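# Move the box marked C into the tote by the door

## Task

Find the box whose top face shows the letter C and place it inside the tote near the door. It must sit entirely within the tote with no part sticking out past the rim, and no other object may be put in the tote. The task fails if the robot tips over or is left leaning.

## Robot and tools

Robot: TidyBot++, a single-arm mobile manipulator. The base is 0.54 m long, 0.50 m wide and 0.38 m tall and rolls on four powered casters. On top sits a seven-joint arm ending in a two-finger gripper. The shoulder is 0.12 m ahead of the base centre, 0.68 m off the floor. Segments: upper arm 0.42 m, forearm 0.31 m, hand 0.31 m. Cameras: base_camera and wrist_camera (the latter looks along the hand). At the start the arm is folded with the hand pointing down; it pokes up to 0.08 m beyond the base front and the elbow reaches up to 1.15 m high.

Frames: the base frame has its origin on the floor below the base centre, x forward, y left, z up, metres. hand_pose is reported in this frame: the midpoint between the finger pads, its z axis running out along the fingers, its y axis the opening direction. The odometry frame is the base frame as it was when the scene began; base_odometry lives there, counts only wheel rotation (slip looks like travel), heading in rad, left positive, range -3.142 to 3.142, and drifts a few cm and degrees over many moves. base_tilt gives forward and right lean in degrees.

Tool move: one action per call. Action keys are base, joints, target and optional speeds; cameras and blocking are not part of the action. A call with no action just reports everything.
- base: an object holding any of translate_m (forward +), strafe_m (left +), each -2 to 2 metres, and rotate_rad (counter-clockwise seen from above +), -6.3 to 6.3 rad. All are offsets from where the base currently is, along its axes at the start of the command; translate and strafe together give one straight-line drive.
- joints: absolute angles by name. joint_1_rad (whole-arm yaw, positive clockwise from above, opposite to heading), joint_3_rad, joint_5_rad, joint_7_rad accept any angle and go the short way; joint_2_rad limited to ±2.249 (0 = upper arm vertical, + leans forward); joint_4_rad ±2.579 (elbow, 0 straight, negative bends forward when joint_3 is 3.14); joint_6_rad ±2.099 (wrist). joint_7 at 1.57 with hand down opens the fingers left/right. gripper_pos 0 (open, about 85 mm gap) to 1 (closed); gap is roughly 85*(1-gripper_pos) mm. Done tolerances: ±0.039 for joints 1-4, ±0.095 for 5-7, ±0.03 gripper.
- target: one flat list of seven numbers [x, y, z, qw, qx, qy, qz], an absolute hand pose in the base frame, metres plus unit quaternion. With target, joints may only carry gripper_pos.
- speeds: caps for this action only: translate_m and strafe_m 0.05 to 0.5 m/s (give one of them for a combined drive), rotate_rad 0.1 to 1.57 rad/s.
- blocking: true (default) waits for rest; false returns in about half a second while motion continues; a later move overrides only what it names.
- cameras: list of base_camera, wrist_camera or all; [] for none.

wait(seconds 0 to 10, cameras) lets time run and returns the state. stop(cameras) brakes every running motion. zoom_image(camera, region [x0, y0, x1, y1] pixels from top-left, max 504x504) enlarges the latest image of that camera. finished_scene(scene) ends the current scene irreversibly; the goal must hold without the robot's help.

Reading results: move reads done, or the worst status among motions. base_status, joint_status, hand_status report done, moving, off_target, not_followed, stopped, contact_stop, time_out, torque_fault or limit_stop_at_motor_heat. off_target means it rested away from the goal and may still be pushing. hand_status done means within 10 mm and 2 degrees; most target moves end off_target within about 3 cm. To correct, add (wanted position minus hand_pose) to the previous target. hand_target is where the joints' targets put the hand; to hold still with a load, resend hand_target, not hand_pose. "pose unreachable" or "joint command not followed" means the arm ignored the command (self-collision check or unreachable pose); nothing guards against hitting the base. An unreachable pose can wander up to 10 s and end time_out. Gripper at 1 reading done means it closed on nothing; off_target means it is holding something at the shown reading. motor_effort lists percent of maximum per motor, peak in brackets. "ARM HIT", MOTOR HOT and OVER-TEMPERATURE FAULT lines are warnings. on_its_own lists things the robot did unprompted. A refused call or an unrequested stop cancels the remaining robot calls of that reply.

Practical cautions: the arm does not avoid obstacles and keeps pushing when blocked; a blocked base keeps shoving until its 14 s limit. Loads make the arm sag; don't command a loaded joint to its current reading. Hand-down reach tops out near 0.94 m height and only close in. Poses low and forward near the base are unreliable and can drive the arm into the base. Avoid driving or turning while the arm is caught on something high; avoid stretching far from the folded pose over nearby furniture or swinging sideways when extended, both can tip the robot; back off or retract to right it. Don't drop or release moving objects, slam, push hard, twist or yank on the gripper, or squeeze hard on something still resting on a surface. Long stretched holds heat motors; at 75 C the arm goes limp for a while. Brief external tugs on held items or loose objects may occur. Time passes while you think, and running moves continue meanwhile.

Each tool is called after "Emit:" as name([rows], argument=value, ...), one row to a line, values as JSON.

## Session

Emit:
move(joints={"joint_2_rad": -0.6, "joint_3_rad": 3.14, "joint_4_rad": -1.5, "joint_5_rad": 0.0, "joint_6_rad": -1.3})

Scene clock: 2.30 s.
move: done
base_odometry: x=+0.000 y=+0.000 heading=+0.000
base_tilt: forward=+0.0 right=-0.5
joint_positions: joint_1_rad=-0.005 joint_2_rad=-0.580 joint_3_rad=+3.124 joint_4_rad=-1.513 joint_5_rad=-0.025 joint_6_rad=-1.224 joint_7_rad=+1.547 gripper_pos=+0.000
joint_status: all done
motor_effort: joint_1_rad=+1(1) joint_2_rad=+2(6) joint_3_rad=+0(1) joint_4_rad=+18(20) joint_5_rad=-1(1) joint_6_rad=+7(8) joint_7_rad=+0(0)
hand_pose: x=+0.3999 y=+0.0178 z=+1.0486 quat_wxyz=(-0.019, +0.881, +0.002, +0.472) (m; base frame)
pictures: base_camera, wrist_camera
Images, in order (width x height): base_camera 644x364, wrist_camera 644x476.

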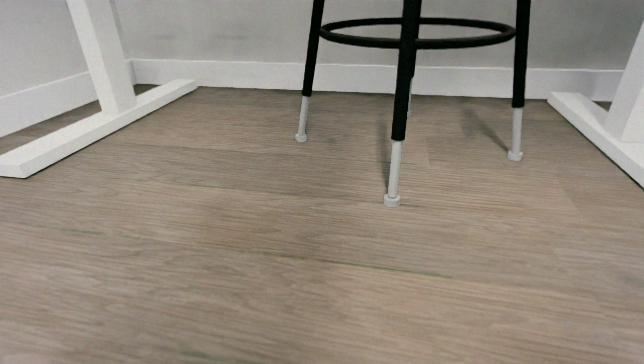

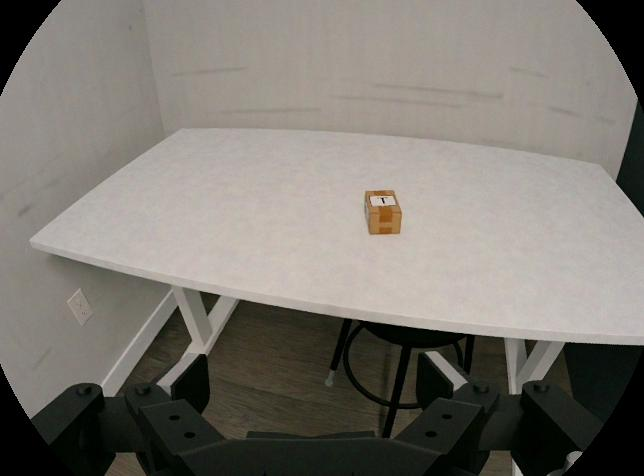

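Emit:
zoom_image(camera="wrist_camera", region=[355, 180, 415, 240])

Emit:
move(base={"translate_m": -0.3}, joints={"joint_6_rad": -1.7}, cameras=[])

Emit:
move(base={"rotate_rad": 1.57})

Emit:
move(base={"rotate_rad": 1.57})

Scaled by 8.400.

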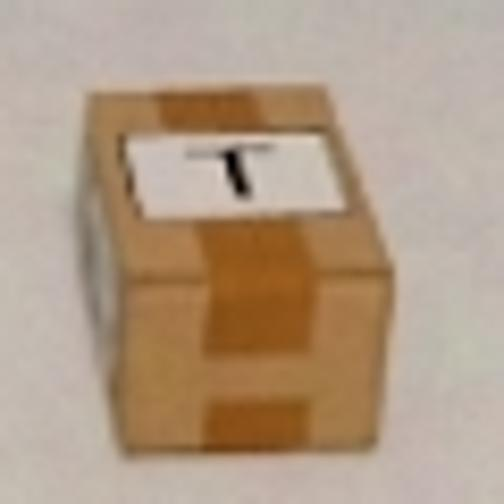

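Scene clock: 6.33 s.
move: done
base_status: done
joint_status: all done
motor_effort: joint_1_rad=+1(1) joint_2_rad=+4(8) joint_3_rad=+0(3) joint_4_rad=+16(18) joint_5_rad=-1(1) joint_6_rad=+5(7) joint_7_rad=+0(1)
pictures: none

Scene clock: 8.63 s.
move: done
base_status: done
motor_effort: joint_1_rad=+0(2) joint_2_rad=+4(5) joint_3_rad=+0(2) joint_4_rad=+16(16) joint_5_rad=-1(2) joint_6_rad=+5(5) joint_7_rad=+0(0)

Scene clock: 10.93 s.
move: done
base_odometry: x=-0.300 y=+0.000 heading=+3.138
base_tilt: forward=+0.0 right=-0.4
base_status: done
joint_positions: joint_1_rad=-0.005 joint_2_rad=-0.595 joint_3_rad=+3.125 joint_4_rad=-1.511 joint_5_rad=-0.024 joint_6_rad=-1.629 joint_7_rad=+1.547 gripper_pos=+0.000
motor_effort: joint_1_rad=+0(1) joint_2_rad=+4(5) joint_3_rad=+0(1) joint_4_rad=+16(16) joint_5_rad=-1(1) joint_6_rad=+5(5) joint_7_rad=+0(1)
hand_pose: x=+0.3071 y=+0.0148 z=+0.9642 quat_wxyz=(-0.013, +0.956, +0.003, +0.294) (m; base frame)
pictures: base_camera, wrist_camera

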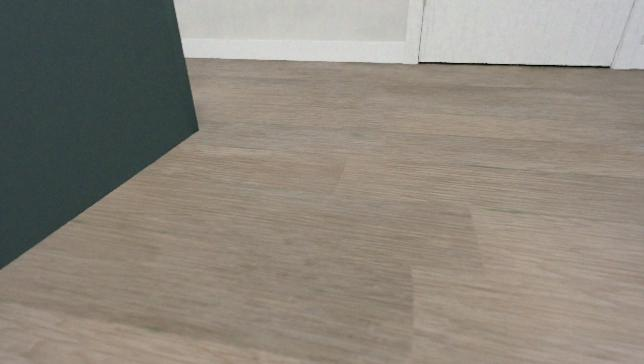

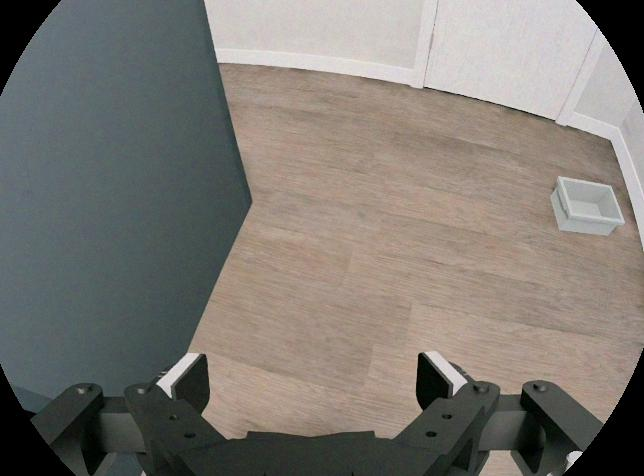

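Emit:
move(base={"rotate_rad": 1.435})

Emit:
move(base={"strafe_m": -1.5})

Scene clock: 22.70 s.
move: done
base_status: done
motor_effort: joint_1_rad=+1(2) joint_2_rad=+4(5) joint_3_rad=+0(1) joint_4_rad=+16(16) joint_5_rad=-1(1) joint_6_rad=+5(5) joint_7_rad=+0(0)

Scene clock: 27.03 s.
move: done
base_odometry: x=-1.786 y=+0.209 heading=-1.710
base_tilt: forward=+0.1 right=-0.4
base_status: done
joint_positions: joint_1_rad=-0.005 joint_2_rad=-0.595 joint_3_rad=+3.127 joint_4_rad=-1.511 joint_5_rad=-0.024 joint_6_rad=-1.629 joint_7_rad=+1.547 gripper_pos=+0.000
motor_effort: joint_1_rad=+1(1) joint_2_rad=+5(5) joint_3_rad=+0(2) joint_4_rad=+16(16) joint_5_rad=-1(1) joint_6_rad=+5(5) joint_7_rad=+0(1)
hand_pose: x=+0.3072 y=+0.0144 z=+0.9642 quat_wxyz=(-0.013, +0.956, +0.002, +0.294) (m; base frame)
pictures: base_camera, wrist_camera

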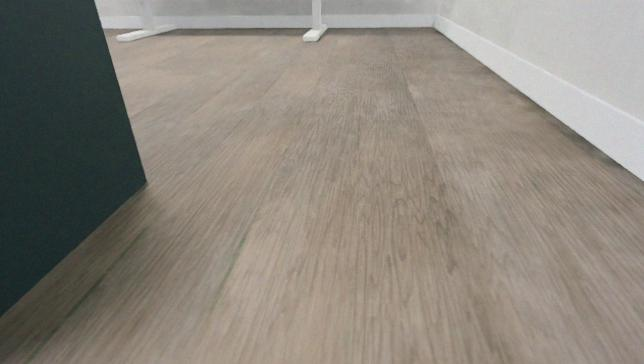

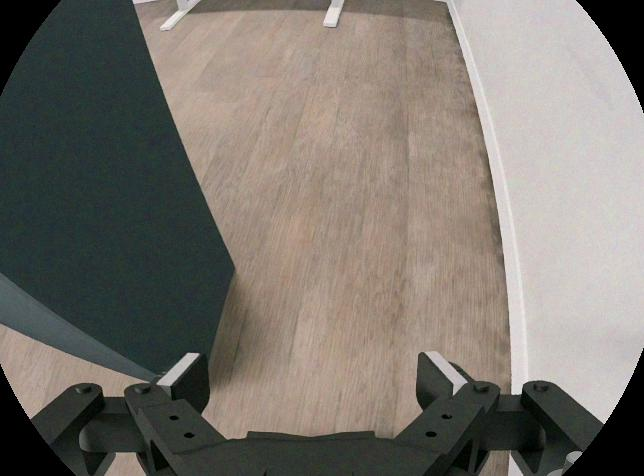

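Emit:
move(base={"strafe_m": -0.15, "translate_m": 0.15, "rotate_rad": -0.07}, cameras=["wrist_camera"])

Emit:
move(base={"translate_m": 1.3}, joints={"joint_6_rad": -1.3})

Scene clock: 34.47 s.
move: done
base_status: done
motor_effort: joint_1_rad=+0(1) joint_2_rad=+4(9) joint_3_rad=+0(2) joint_4_rad=+16(17) joint_5_rad=-1(1) joint_6_rad=+5(5) joint_7_rad=+0(0)
pictures: wrist_camera

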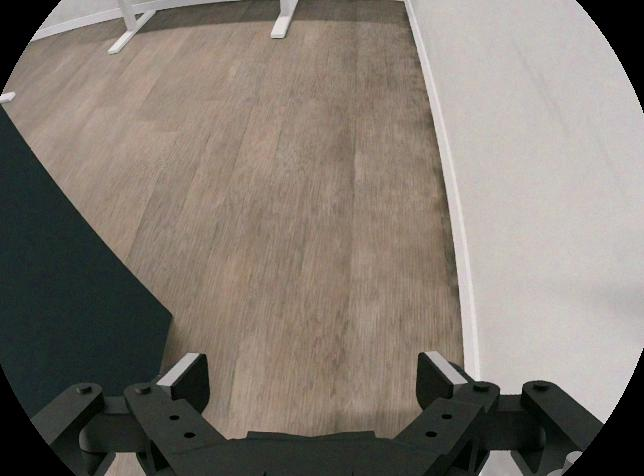

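Scene clock: 38.37 s.
move: done
base_odometry: x=-2.226 y=-1.190 heading=-1.781
base_tilt: forward=+0.1 right=-0.4
base_status: done
joint_positions: joint_1_rad=-0.005 joint_2_rad=-0.597 joint_3_rad=+3.130 joint_4_rad=-1.506 joint_5_rad=-0.023 joint_6_rad=-1.347 joint_7_rad=+1.547 gripper_pos=+0.000
joint_status: all done
motor_effort: joint_1_rad=-1(1) joint_2_rad=+3(8) joint_3_rad=+0(1) joint_4_rad=+17(18) joint_5_rad=-1(1) joint_6_rad=+7(7) joint_7_rad=+0(0)
hand_pose: x=+0.3711 y=+0.0144 z=+1.0256 quat_wxyz=(-0.017, +0.904, +0.000, +0.428) (m; base frame)
pictures: base_camera, wrist_camera

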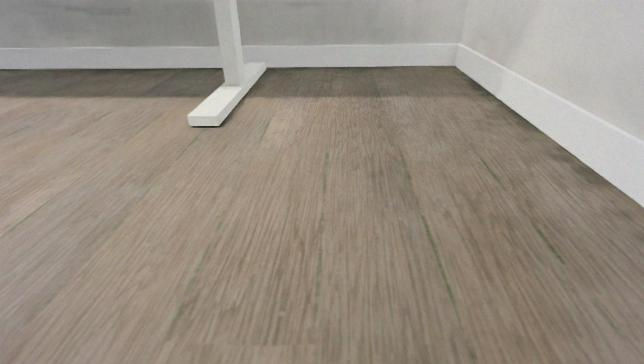

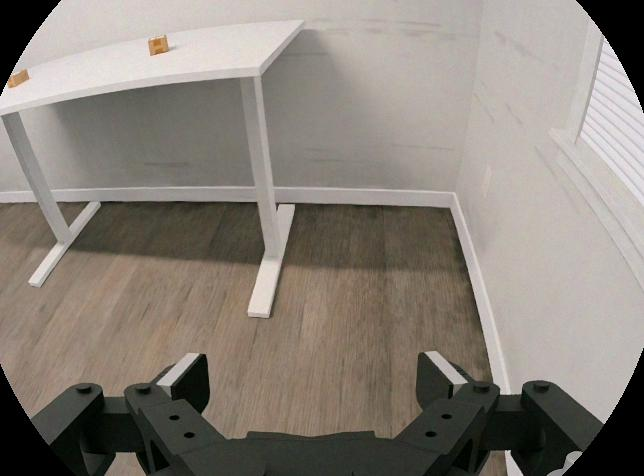

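Emit:
move(base={"strafe_m": 0.75, "translate_m": 0.2})

Emit:
zoom_image(camera="wrist_camera", region=[100, 20, 604, 200])

Scene clock: 43.60 s.
move: done
base_odometry: x=-1.534 y=-1.542 heading=-1.781
base_tilt: forward=+0.0 right=-0.5
base_status: done
joint_positions: joint_1_rad=-0.005 joint_2_rad=-0.597 joint_3_rad=+3.131 joint_4_rad=-1.506 joint_5_rad=-0.023 joint_6_rad=-1.347 joint_7_rad=+1.547 gripper_pos=+0.000
motor_effort: joint_1_rad=+0(1) joint_2_rad=+3(4) joint_3_rad=+0(3) joint_4_rad=+17(17) joint_5_rad=-1(2) joint_6_rad=+7(7) joint_7_rad=+0(0)
hand_pose: x=+0.3711 y=+0.0140 z=+1.0256 quat_wxyz=(-0.017, +0.904, -0.001, +0.428) (m; base frame)
pictures: base_camera, wrist_camera

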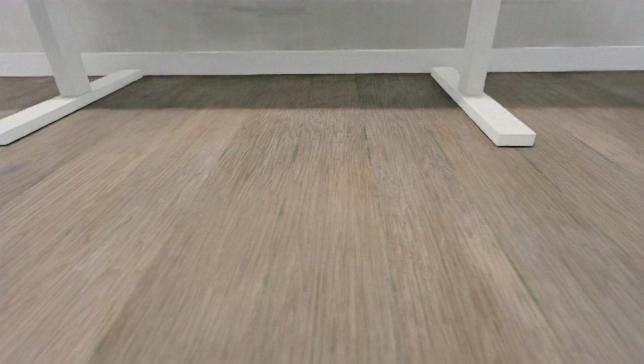

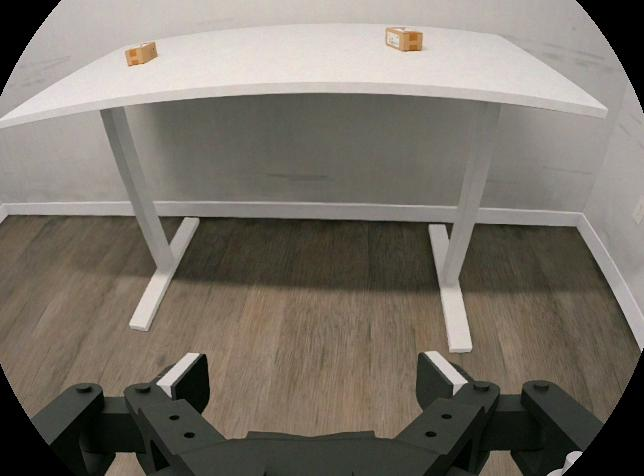

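Scaled by 1.000.

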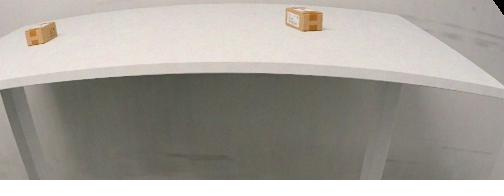

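Emit:
move(base={"translate_m": 0.5})

Emit:
zoom_image(camera="wrist_camera", region=[400, 60, 480, 130])

Emit:
zoom_image(camera="wrist_camera", region=[40, 80, 140, 160])

Scene clock: 48.50 s.
move: done
base_odometry: x=-1.638 y=-2.032 heading=-1.781
base_tilt: forward=+0.0 right=-0.4
base_status: done
joint_positions: joint_1_rad=-0.005 joint_2_rad=-0.593 joint_3_rad=+3.131 joint_4_rad=-1.506 joint_5_rad=-0.023 joint_6_rad=-1.347 joint_7_rad=+1.547 gripper_pos=+0.000
motor_effort: joint_1_rad=+1(2) joint_2_rad=+3(9) joint_3_rad=+0(1) joint_4_rad=+17(18) joint_5_rad=-1(1) joint_6_rad=+7(7) joint_7_rad=+0(1)
hand_pose: x=+0.3724 y=+0.0140 z=+1.0248 quat_wxyz=(-0.017, +0.904, -0.001, +0.426) (m; base frame)
pictures: base_camera, wrist_camera

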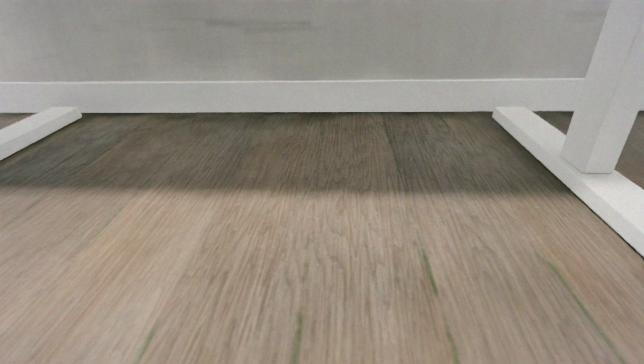

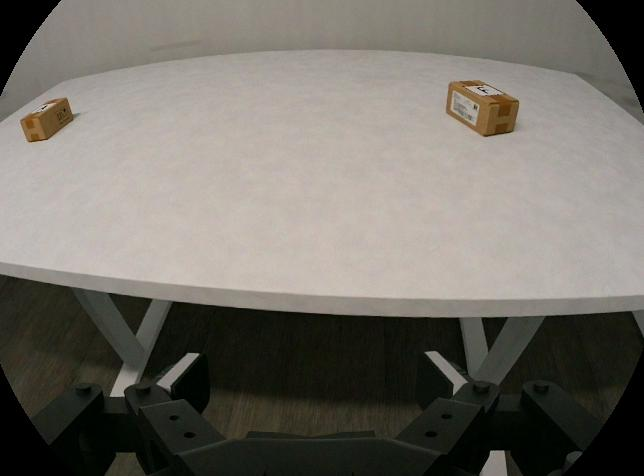

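Scaled by 6.300.

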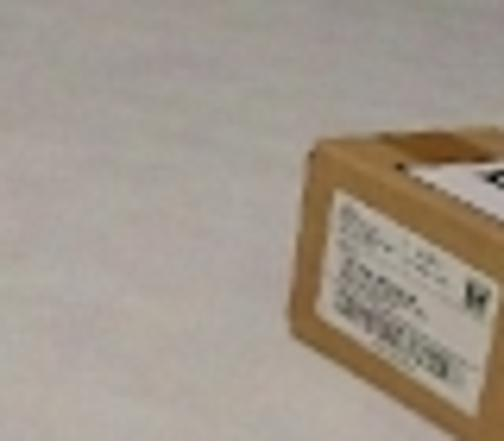

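Scaled by 5.040.

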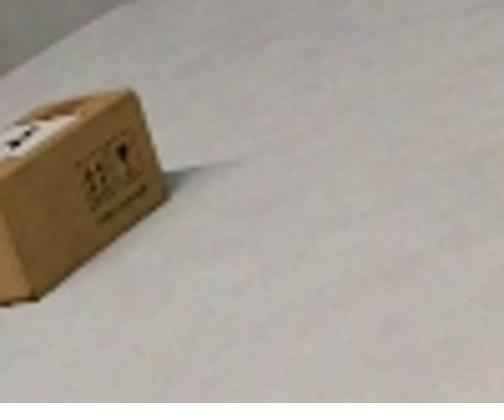

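Emit:
zoom_image(camera="wrist_camera", region=[440, 75, 530, 140])

Emit:
zoom_image(camera="wrist_camera", region=[15, 90, 85, 145])

Scaled by 5.600.

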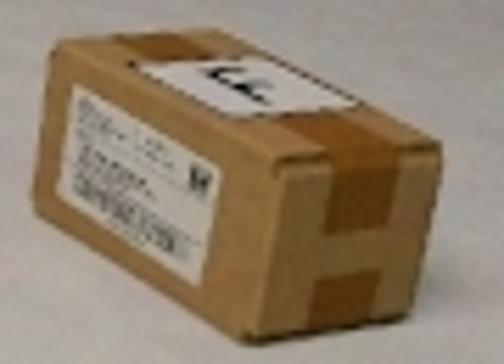

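Scaled by 7.200.

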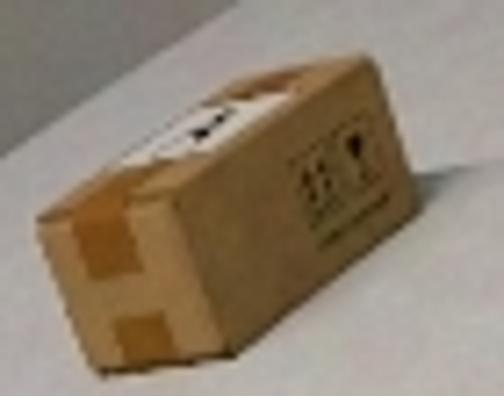

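Emit:
move(base={"strafe_m": 0.4, "translate_m": 0.15})

Emit:
zoom_image(camera="wrist_camera", region=[140, 90, 260, 210])

Scene clock: 57.50 s.
move: done
base_odometry: x=-1.278 y=-2.262 heading=-1.781
base_tilt: forward=+0.1 right=-0.4
base_status: done
joint_positions: joint_1_rad=-0.005 joint_2_rad=-0.593 joint_3_rad=+3.131 joint_4_rad=-1.506 joint_5_rad=-0.022 joint_6_rad=-1.347 joint_7_rad=+1.547 gripper_pos=+0.000
motor_effort: joint_1_rad=+0(1) joint_2_rad=+3(5) joint_3_rad=+0(3) joint_4_rad=+17(17) joint_5_rad=+0(2) joint_6_rad=+7(7) joint_7_rad=+0(0)
hand_pose: x=+0.3724 y=+0.0135 z=+1.0248 quat_wxyz=(-0.016, +0.904, -0.001, +0.426) (m; base frame)
pictures: base_camera, wrist_camera

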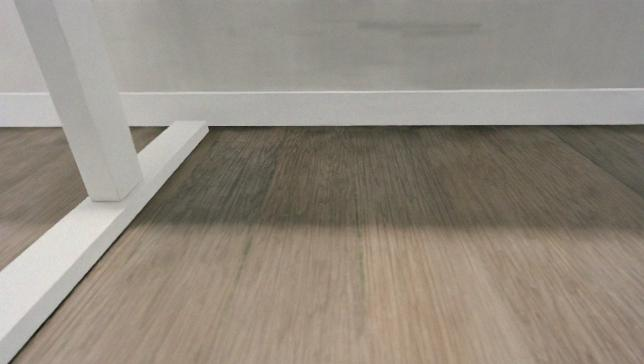

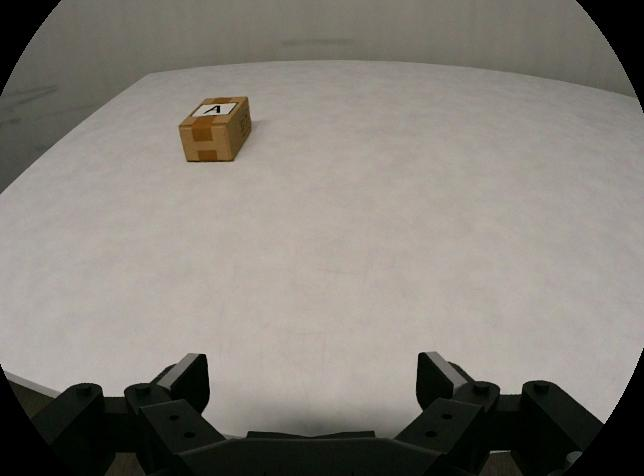

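Scaled by 4.200.

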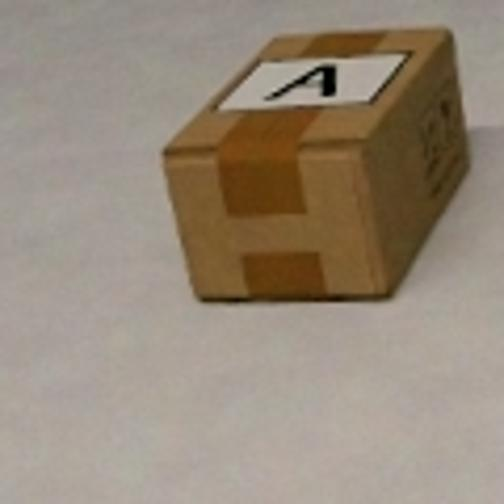

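Emit:
move(base={"strafe_m": -0.72})

Emit:
zoom_image(camera="wrist_camera", region=[320, 70, 460, 190])

Scene clock: 61.73 s.
move: done
base_odometry: x=-1.983 y=-2.112 heading=-1.780
base_tilt: forward=+0.1 right=-0.4
base_status: done
joint_positions: joint_1_rad=-0.005 joint_2_rad=-0.594 joint_3_rad=+3.132 joint_4_rad=-1.506 joint_5_rad=-0.022 joint_6_rad=-1.347 joint_7_rad=+1.547 gripper_pos=+0.000
motor_effort: joint_1_rad=+1(1) joint_2_rad=+3(6) joint_3_rad=+0(2) joint_4_rad=+17(18) joint_5_rad=+0(1) joint_6_rad=+7(7) joint_7_rad=+0(0)
hand_pose: x=+0.3723 y=+0.0133 z=+1.0249 quat_wxyz=(-0.016, +0.904, -0.001, +0.427) (m; base frame)
pictures: base_camera, wrist_camera

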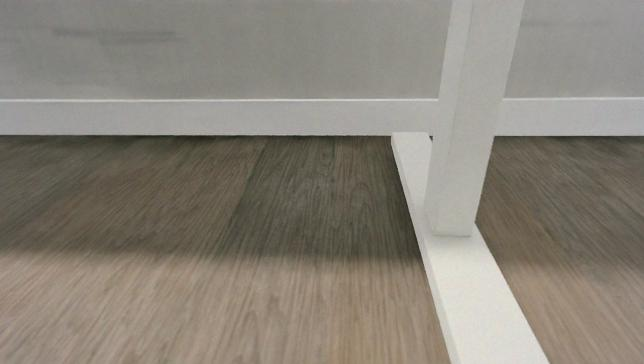

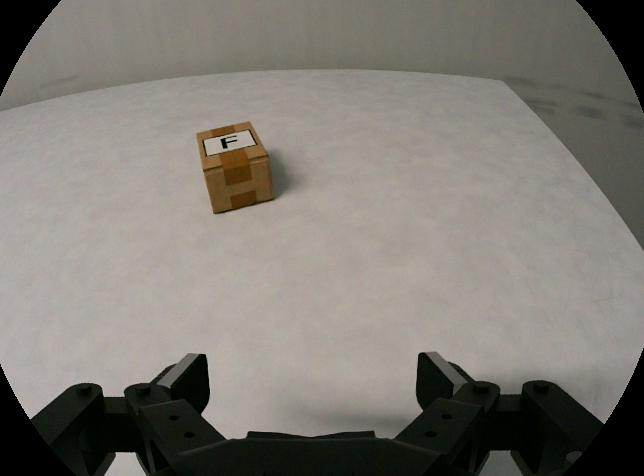

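Scaled by 3.600.

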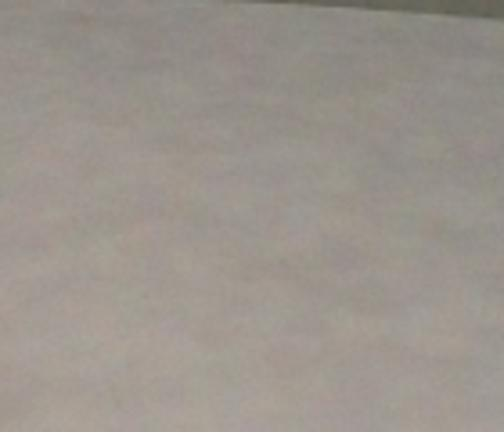

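Emit:
move(base={"translate_m": -0.65, "strafe_m": 0.5}, joints={"joint_6_rad": -1.0}, cameras=[])

Emit:
move(base={"rotate_rad": 1.3}, cameras=["wrist_camera"])

Emit:
move(base={"rotate_rad": 1.2}, cameras=["wrist_camera"])

Scene clock: 68.93 s.
move: done
base_status: done
joint_status: all done
motor_effort: joint_1_rad=+0(1) joint_2_rad=+3(6) joint_3_rad=+1(2) joint_4_rad=+18(19) joint_5_rad=-1(1) joint_6_rad=+8(8) joint_7_rad=+0(1)
pictures: none

Scene clock: 71.07 s.
move: done
base_status: done
motor_effort: joint_1_rad=+0(2) joint_2_rad=+3(5) joint_3_rad=+0(2) joint_4_rad=+18(18) joint_5_rad=-1(1) joint_6_rad=+8(8) joint_7_rad=+0(0)
pictures: wrist_camera

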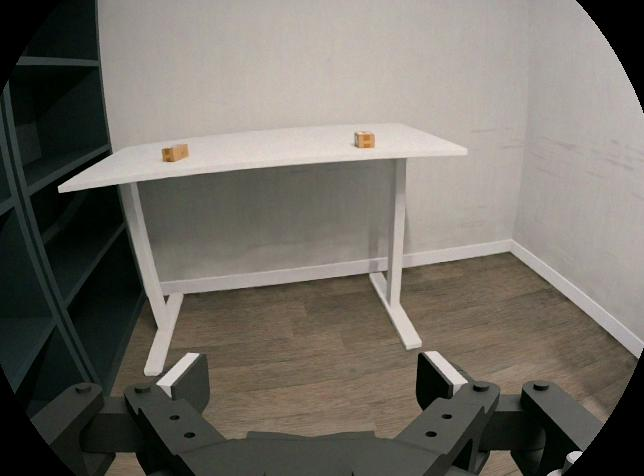

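Scene clock: 73.10 s.
move: done
base_odometry: x=-1.358 y=-1.580 heading=+0.717
base_tilt: forward=+0.0 right=-0.4
base_status: done
joint_positions: joint_1_rad=-0.005 joint_2_rad=-0.595 joint_3_rad=+3.132 joint_4_rad=-1.503 joint_5_rad=-0.022 joint_6_rad=-1.060 joint_7_rad=+1.547 gripper_pos=+0.000
motor_effort: joint_1_rad=+1(1) joint_2_rad=+2(3) joint_3_rad=+0(1) joint_4_rad=+18(18) joint_5_rad=-1(1) joint_6_rad=+8(8) joint_7_rad=+0(1)
hand_pose: x=+0.4177 y=+0.0136 z=+1.1031 quat_wxyz=(-0.019, +0.833, -0.002, +0.553) (m; base frame)
pictures: wrist_camera

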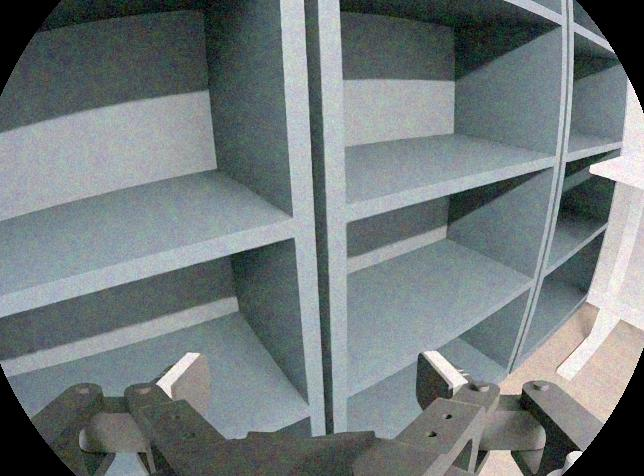

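Emit:
move(base={"rotate_rad": -1.0})

Scene clock: 78.67 s.
move: done
base_odometry: x=-1.358 y=-1.580 heading=-0.281
base_tilt: forward=+0.0 right=-0.4
base_status: done
joint_positions: joint_1_rad=-0.005 joint_2_rad=-0.595 joint_3_rad=+3.133 joint_4_rad=-1.503 joint_5_rad=-0.022 joint_6_rad=-1.060 joint_7_rad=+1.547 gripper_pos=+0.000
motor_effort: joint_1_rad=+0(2) joint_2_rad=+2(3) joint_3_rad=+0(1) joint_4_rad=+18(18) joint_5_rad=-1(2) joint_6_rad=+8(8) joint_7_rad=+0(1)
hand_pose: x=+0.4178 y=+0.0131 z=+1.1031 quat_wxyz=(-0.019, +0.833, -0.003, +0.553) (m; base frame)
pictures: base_camera, wrist_camera

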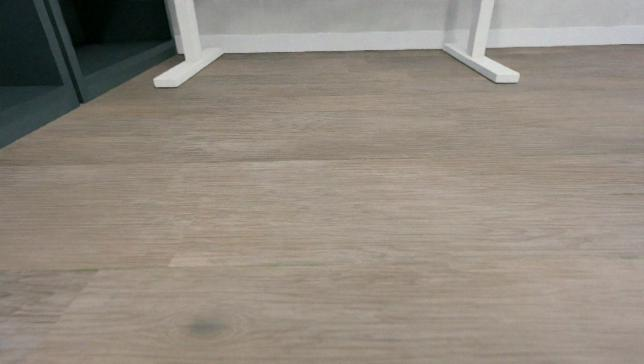

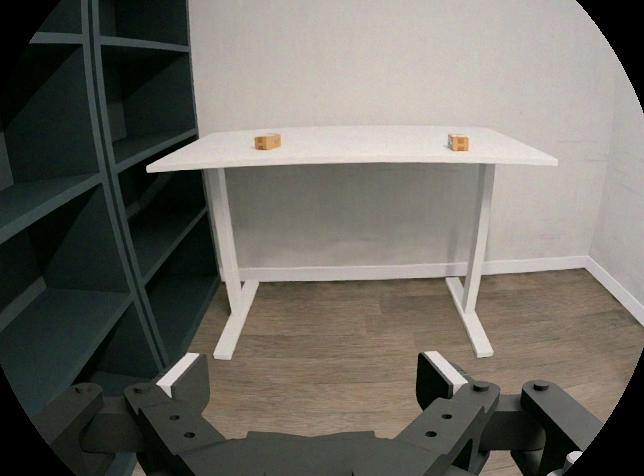

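Emit:
move(base={"translate_m": 0.95}, joints={"joint_6_rad": -1.3})

Emit:
zoom_image(camera="wrist_camera", region=[100, 60, 180, 130])

Emit:
zoom_image(camera="wrist_camera", region=[450, 60, 540, 130])

Scene clock: 84.70 s.
move: done
base_odometry: x=-0.445 y=-1.844 heading=-0.282
base_tilt: forward=+0.1 right=-0.4
base_status: done
joint_positions: joint_1_rad=-0.005 joint_2_rad=-0.596 joint_3_rad=+3.133 joint_4_rad=-1.502 joint_5_rad=-0.022 joint_6_rad=-1.280 joint_7_rad=+1.547 gripper_pos=+0.000
joint_status: all done
motor_effort: joint_1_rad=+0(1) joint_2_rad=+3(8) joint_3_rad=+0(1) joint_4_rad=+17(19) joint_5_rad=+0(1) joint_6_rad=+7(10) joint_7_rad=+0(0)
hand_pose: x=+0.3841 y=+0.0130 z=+1.0443 quat_wxyz=(-0.017, +0.888, -0.002, +0.460) (m; base frame)
pictures: base_camera, wrist_camera

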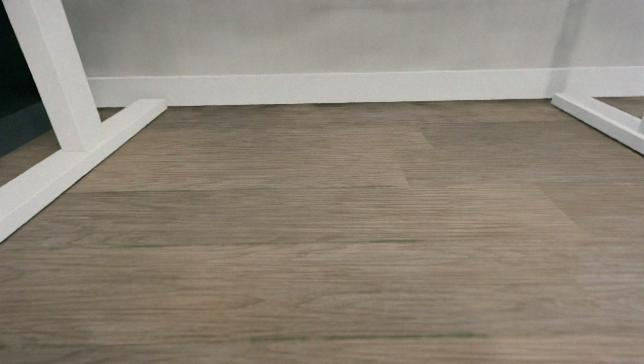

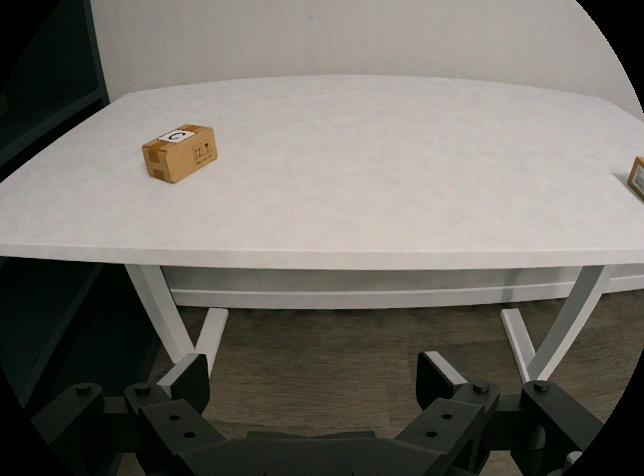

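Scaled by 6.300.

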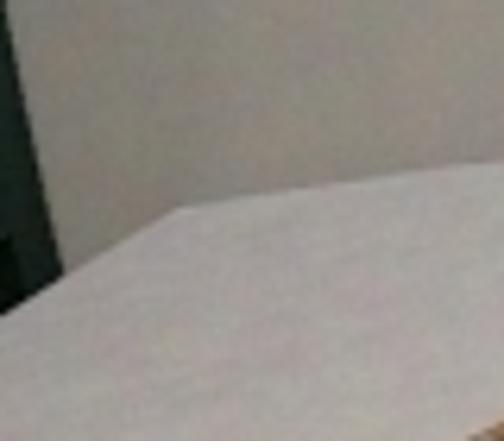

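Scaled by 5.600.

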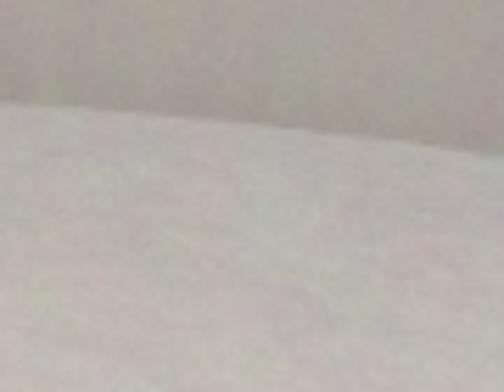

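Emit:
zoom_image(camera="wrist_camera", region=[135, 115, 225, 190])

Scaled by 5.600.

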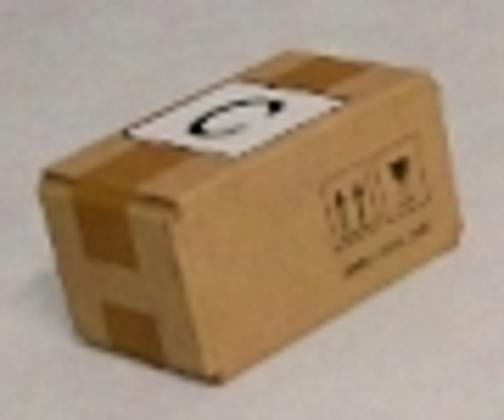

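Emit:
move(base={"translate_m": 0.28, "strafe_m": 0.2}, target=[0.635, 0.105, 0.985, 0.0615, 0.9303, -0.1837, 0.3113])

Scene clock: 108.20 s.
move: off_target
base_odometry: x=-0.120 y=-1.730 heading=-0.283
base_tilt: forward=+0.1 right=-0.4
base_status: done
joint_positions: joint_1_rad=-0.509 joint_2_rad=+0.229 joint_3_rad=+3.213 joint_4_rad=-0.856 joint_5_rad=+0.399 joint_6_rad=-1.506 joint_7_rad=+0.906 gripper_pos=+0.000
motor_effort: joint_1_rad=+0(2) joint_2_rad=-28(32) joint_3_rad=+0(2) joint_4_rad=+17(19) joint_5_rad=+3(3) joint_6_rad=+4(8) joint_7_rad=+0(0)
hand_pose: x=+0.6435 y=+0.1203 z=+0.9966 quat_wxyz=(+0.032, +0.931, -0.145, +0.333) (m; base frame)
hand_target: x=+0.6350 y=+0.1050 z=+0.9850 quat_wxyz=(+0.061, +0.930, -0.184, +0.311) (m; base frame)
hand_status: off_target (0.021 m and 6.1 deg from the pose sent, 0.274 m and 28.8 deg at the start)
pictures: base_camera, wrist_camera

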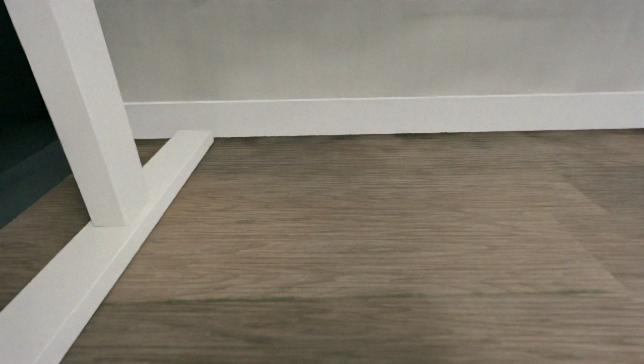

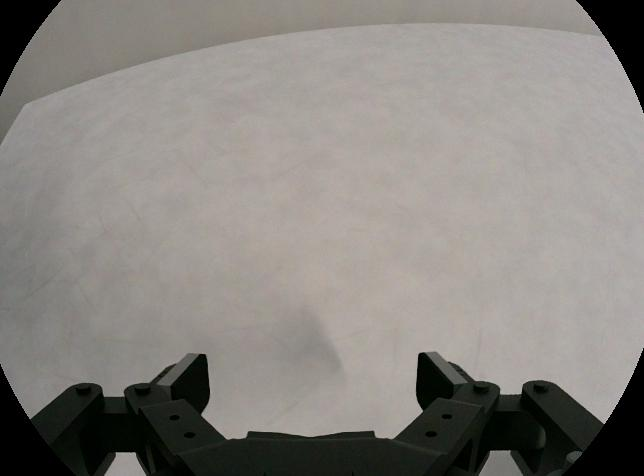

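Emit:
move(joints={"joint_1_rad": -0.2, "joint_2_rad": -0.6, "joint_3_rad": 3.14, "joint_4_rad": -1.5, "joint_5_rad": 0.0, "joint_6_rad": -1.5, "joint_7_rad": 1.57}, cameras=["wrist_camera"])

Scene clock: 113.47 s.
move: done
base_odometry: x=-0.121 y=-1.730 heading=-0.283
base_tilt: forward=+0.0 right=-0.4
joint_positions: joint_1_rad=-0.223 joint_2_rad=-0.580 joint_3_rad=+3.164 joint_4_rad=-1.484 joint_5_rad=+0.040 joint_6_rad=-1.507 joint_7_rad=+1.513 gripper_pos=+0.000
joint_status: all done
motor_effort: joint_1_rad=+1(2) joint_2_rad=+3(30) joint_3_rad=+0(2) joint_4_rad=+17(19) joint_5_rad=+0(3) joint_6_rad=+6(7) joint_7_rad=+0(1)
hand_pose: x=+0.3416 y=+0.0308 z=+0.9965 quat_wxyz=(-0.033, +0.932, +0.060, +0.356) (m; base frame)
pictures: wrist_camera

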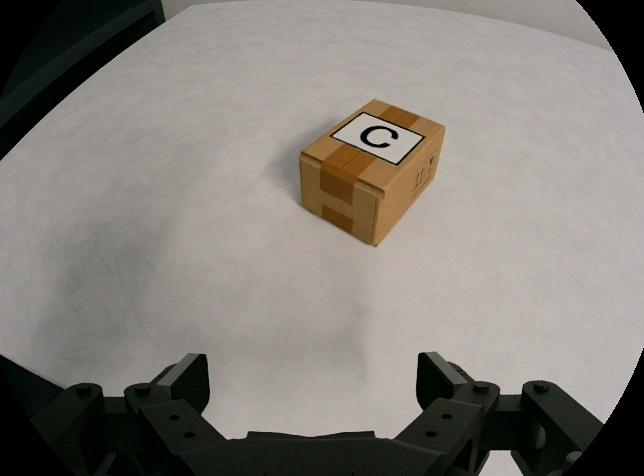

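Emit:
zoom_image(camera="wrist_camera", region=[280, 90, 460, 250])

Emit:
move(base={"strafe_m": -0.06}, cameras=["wrist_camera"])

Emit:
zoom_image(camera="wrist_camera", region=[180, 90, 360, 250])

Scaled by 2.800.

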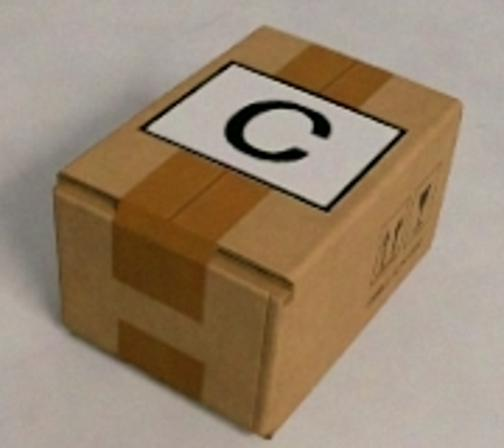

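Scene clock: 123.00 s.
move: done
base_odometry: x=-0.137 y=-1.787 heading=-0.282
base_tilt: forward=+0.1 right=-0.5
base_status: done
joint_positions: joint_1_rad=-0.221 joint_2_rad=-0.582 joint_3_rad=+3.158 joint_4_rad=-1.485 joint_5_rad=+0.034 joint_6_rad=-1.507 joint_7_rad=+1.515 gripper_pos=+0.000
motor_effort: joint_1_rad=+1(1) joint_2_rad=+3(5) joint_3_rad=+0(3) joint_4_rad=+16(17) joint_5_rad=+0(1) joint_6_rad=+6(6) joint_7_rad=+0(0)
hand_pose: x=+0.3402 y=+0.0346 z=+0.9962 quat_wxyz=(-0.035, +0.932, +0.064, +0.356) (m; base frame)
pictures: wrist_camera

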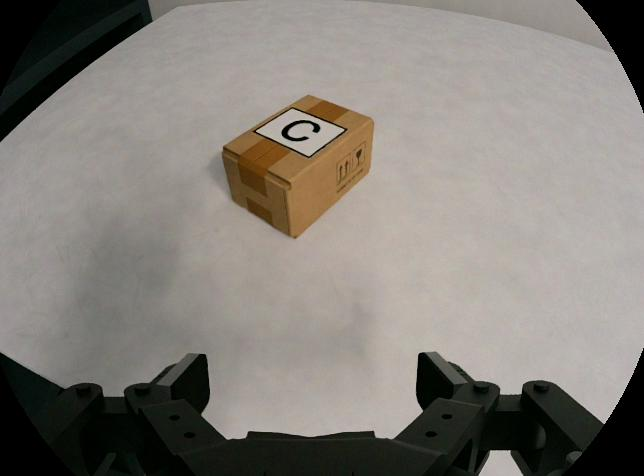

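Scaled by 2.800.

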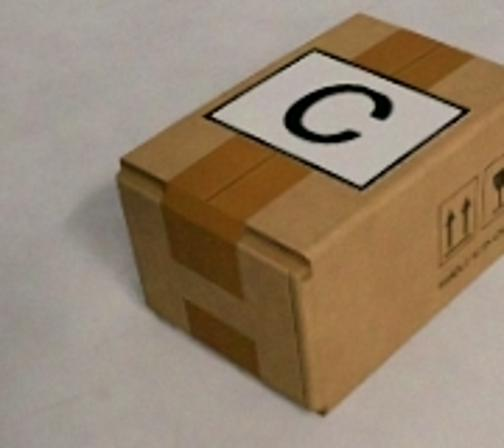

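Emit:
move(base={"translate_m": -0.06, "strafe_m": 0.14}, target=[0.46, 0.0, 1.09, 0.0912, 0.9057, -0.2506, 0.3296])

Scene clock: 147.33 s.
move: off_target
base_odometry: x=-0.156 y=-1.636 heading=-0.282
base_tilt: forward=+0.1 right=-0.4
base_status: done
joint_positions: joint_1_rad=-0.212 joint_2_rad=-0.064 joint_3_rad=+2.860 joint_4_rad=-0.821 joint_5_rad=+0.575 joint_6_rad=-1.831 joint_7_rad=+0.938 gripper_pos=+0.000
motor_effort: joint_1_rad=+0(2) joint_2_rad=-12(14) joint_3_rad=-1(3) joint_4_rad=+14(17) joint_5_rad=+3(3) joint_6_rad=+5(6) joint_7_rad=+0(1)
hand_pose: x=+0.4701 y=+0.0135 z=+1.1001 quat_wxyz=(+0.073, +0.909, -0.206, +0.356) (m; base frame)
hand_target: x=+0.4600 y=+0.0000 z=+1.0900 quat_wxyz=(+0.091, +0.906, -0.251, +0.330) (m; base frame)
hand_status: off_target (0.020 m and 6.3 deg from the pose sent, 0.156 m and 39.3 deg at the start)
pictures: base_camera, wrist_camera

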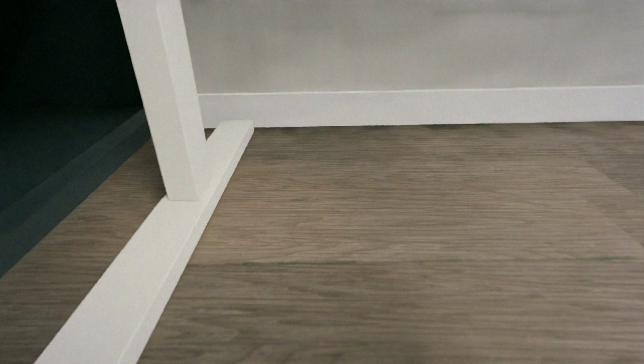

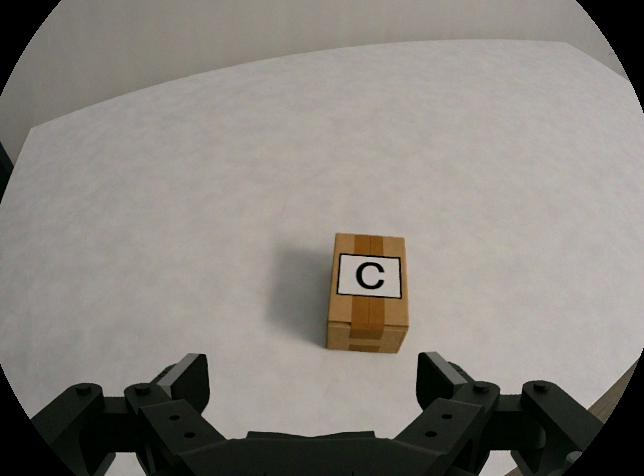

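Emit:
move(target=[0.509, -0.064, 1.04, 0.0986, 0.9005, -0.2785, 0.3189], cameras=["wrist_camera"])

Scene clock: 158.57 s.
move: off_target
base_odometry: x=-0.156 y=-1.636 heading=-0.282
base_tilt: forward=+0.0 right=-0.4
joint_positions: joint_1_rad=-0.064 joint_2_rad=-0.063 joint_3_rad=+2.989 joint_4_rad=-1.002 joint_5_rad=+0.494 joint_6_rad=-1.727 joint_7_rad=+0.936 gripper_pos=+0.000
motor_effort: joint_1_rad=+0(2) joint_2_rad=-14(16) joint_3_rad=+0(1) joint_4_rad=+15(16) joint_5_rad=+3(3) joint_6_rad=+4(5) joint_7_rad=+0(0)
hand_pose: x=+0.4876 y=-0.0631 z=+1.0412 quat_wxyz=(+0.115, +0.902, -0.286, +0.303) (m; base frame)
hand_target: x=+0.5090 y=-0.0640 z=+1.0400 quat_wxyz=(+0.099, +0.901, -0.279, +0.319) (m; base frame)
hand_status: off_target (0.021 m and 2.7 deg from the pose sent, 0.105 m and 9.8 deg at the start)
pictures: wrist_camera

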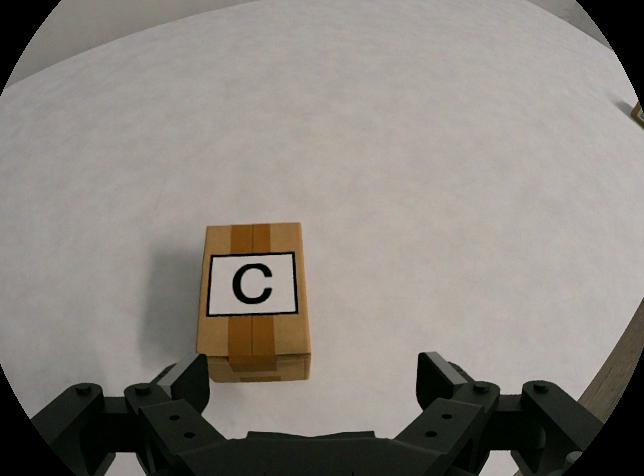

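Emit:
move(target=[0.547, -0.062, 1.02, 0.0866, 0.9076, -0.2317, 0.3393], cameras=["wrist_camera"])

Scene clock: 167.40 s.
move: off_target
base_odometry: x=-0.156 y=-1.636 heading=-0.282
base_tilt: forward=+0.0 right=-0.4
joint_positions: joint_1_rad=-0.044 joint_2_rad=-0.063 joint_3_rad=+3.014 joint_4_rad=-1.103 joint_5_rad=+0.433 joint_6_rad=-1.555 joint_7_rad=+0.977 gripper_pos=+0.000
motor_effort: joint_1_rad=+0(1) joint_2_rad=-16(18) joint_3_rad=-1(1) joint_4_rad=+17(17) joint_5_rad=+3(3) joint_6_rad=+4(5) joint_7_rad=+0(0)
hand_pose: x=+0.5253 y=-0.0580 z=+1.0205 quat_wxyz=(+0.098, +0.908, -0.249, +0.324) (m; base frame)
hand_target: x=+0.5470 y=-0.0620 z=+1.0200 quat_wxyz=(+0.087, +0.908, -0.232, +0.339) (m; base frame)
hand_status: off_target (0.022 m and 3.0 deg from the pose sent, 0.063 m and 8.2 deg at the start)
pictures: wrist_camera

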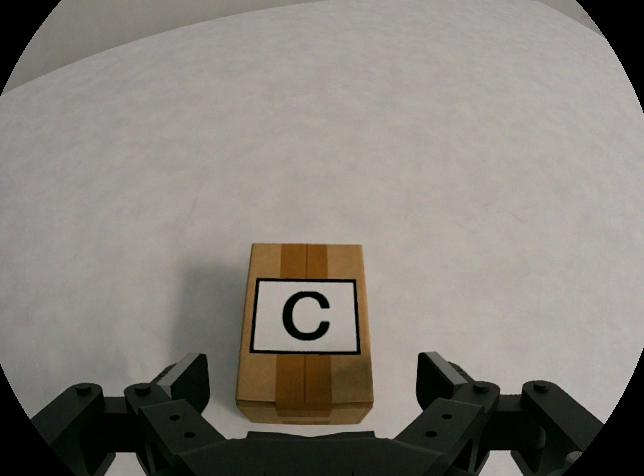

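Emit:
move(target=[0.571, -0.0735, 1.001, 0.0866, 0.9076, -0.2317, 0.3393], cameras=["wrist_camera"])

Scene clock: 174.53 s.
move: off_target
base_odometry: x=-0.156 y=-1.636 heading=-0.282
base_tilt: forward=+0.1 right=-0.5
joint_positions: joint_1_rad=-0.045 joint_2_rad=-0.047 joint_3_rad=+3.083 joint_4_rad=-1.142 joint_5_rad=+0.415 joint_6_rad=-1.474 joint_7_rad=+0.986 gripper_pos=+0.000
motor_effort: joint_1_rad=+0(1) joint_2_rad=-17(19) joint_3_rad=-1(2) joint_4_rad=+17(18) joint_5_rad=+3(3) joint_6_rad=+4(5) joint_7_rad=+0(0)
hand_pose: x=+0.5450 y=-0.0793 z=+1.0080 quat_wxyz=(+0.098, +0.902, -0.261, +0.329) (m; base frame)
hand_target: x=+0.5710 y=-0.0735 z=+1.0010 quat_wxyz=(+0.087, +0.908, -0.232, +0.339) (m; base frame)
hand_status: off_target (0.028 m and 3.9 deg from the pose sent, 0.052 m and 3.0 deg at the start)
pictures: wrist_camera

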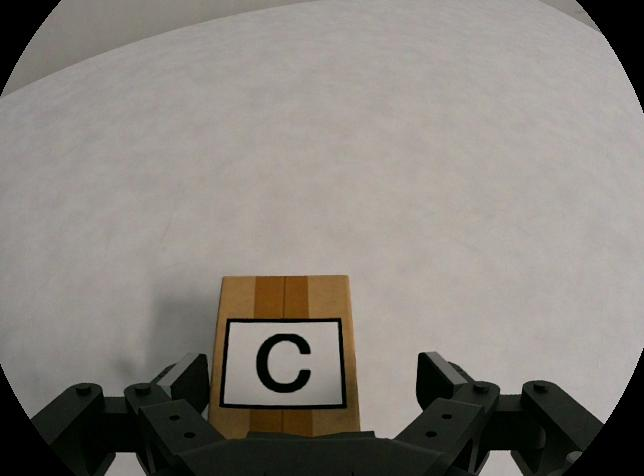

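Emit:
move(target=[0.578, -0.057, 1.003, 0.0866, 0.9076, -0.2317, 0.3393], cameras=["wrist_camera"])

Scene clock: 179.57 s.
move: off_target
base_odometry: x=-0.156 y=-1.636 heading=-0.282
base_tilt: forward=+0.1 right=-0.5
joint_positions: joint_1_rad=-0.079 joint_2_rad=-0.029 joint_3_rad=+3.083 joint_4_rad=-1.132 joint_5_rad=+0.415 joint_6_rad=-1.474 joint_7_rad=+0.986 gripper_pos=+0.000
motor_effort: joint_1_rad=+1(1) joint_2_rad=-18(19) joint_3_rad=-1(2) joint_4_rad=+17(18) joint_5_rad=+3(3) joint_6_rad=+5(5) joint_7_rad=+0(0)
hand_pose: x=+0.5543 y=-0.0640 z=+1.0046 quat_wxyz=(+0.094, +0.908, -0.245, +0.327) (m; base frame)
hand_target: x=+0.5780 y=-0.0570 z=+1.0030 quat_wxyz=(+0.087, +0.908, -0.232, +0.339) (m; base frame)
hand_status: off_target (0.025 m and 2.3 deg from the pose sent, 0.040 m and 3.9 deg at the start)
pictures: wrist_camera

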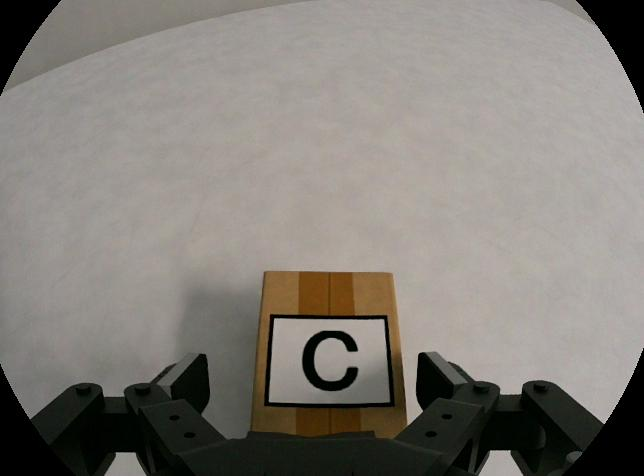

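Emit:
move(target=[0.582, -0.071, 0.990, 0.0866, 0.9076, -0.2317, 0.3393])

Scene clock: 185.67 s.
move: off_target
base_odometry: x=-0.156 y=-1.636 heading=-0.282
base_tilt: forward=+0.0 right=-0.4
joint_positions: joint_1_rad=-0.070 joint_2_rad=-0.028 joint_3_rad=+3.089 joint_4_rad=-1.172 joint_5_rad=+0.410 joint_6_rad=-1.434 joint_7_rad=+0.986 gripper_pos=+0.000
motor_effort: joint_1_rad=+0(1) joint_2_rad=-18(19) joint_3_rad=+0(1) joint_4_rad=+18(18) joint_5_rad=+3(3) joint_6_rad=+5(5) joint_7_rad=+0(0)
hand_pose: x=+0.5602 y=-0.0674 z=+0.9931 quat_wxyz=(+0.095, +0.909, -0.244, +0.326) (m; base frame)
hand_target: x=+0.5820 y=-0.0710 z=+0.9900 quat_wxyz=(+0.087, +0.908, -0.232, +0.339) (m; base frame)
hand_status: off_target (0.022 m and 2.3 deg from the pose sent, 0.032 m and 2.3 deg at the start)
pictures: base_camera, wrist_camera

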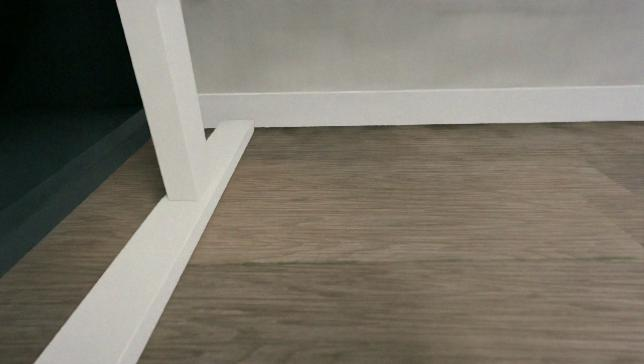

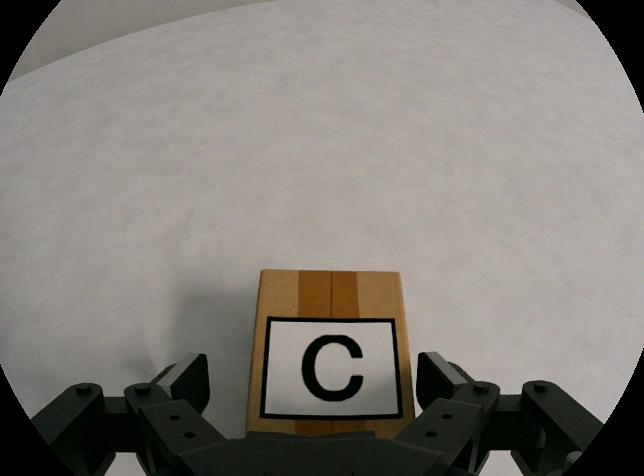

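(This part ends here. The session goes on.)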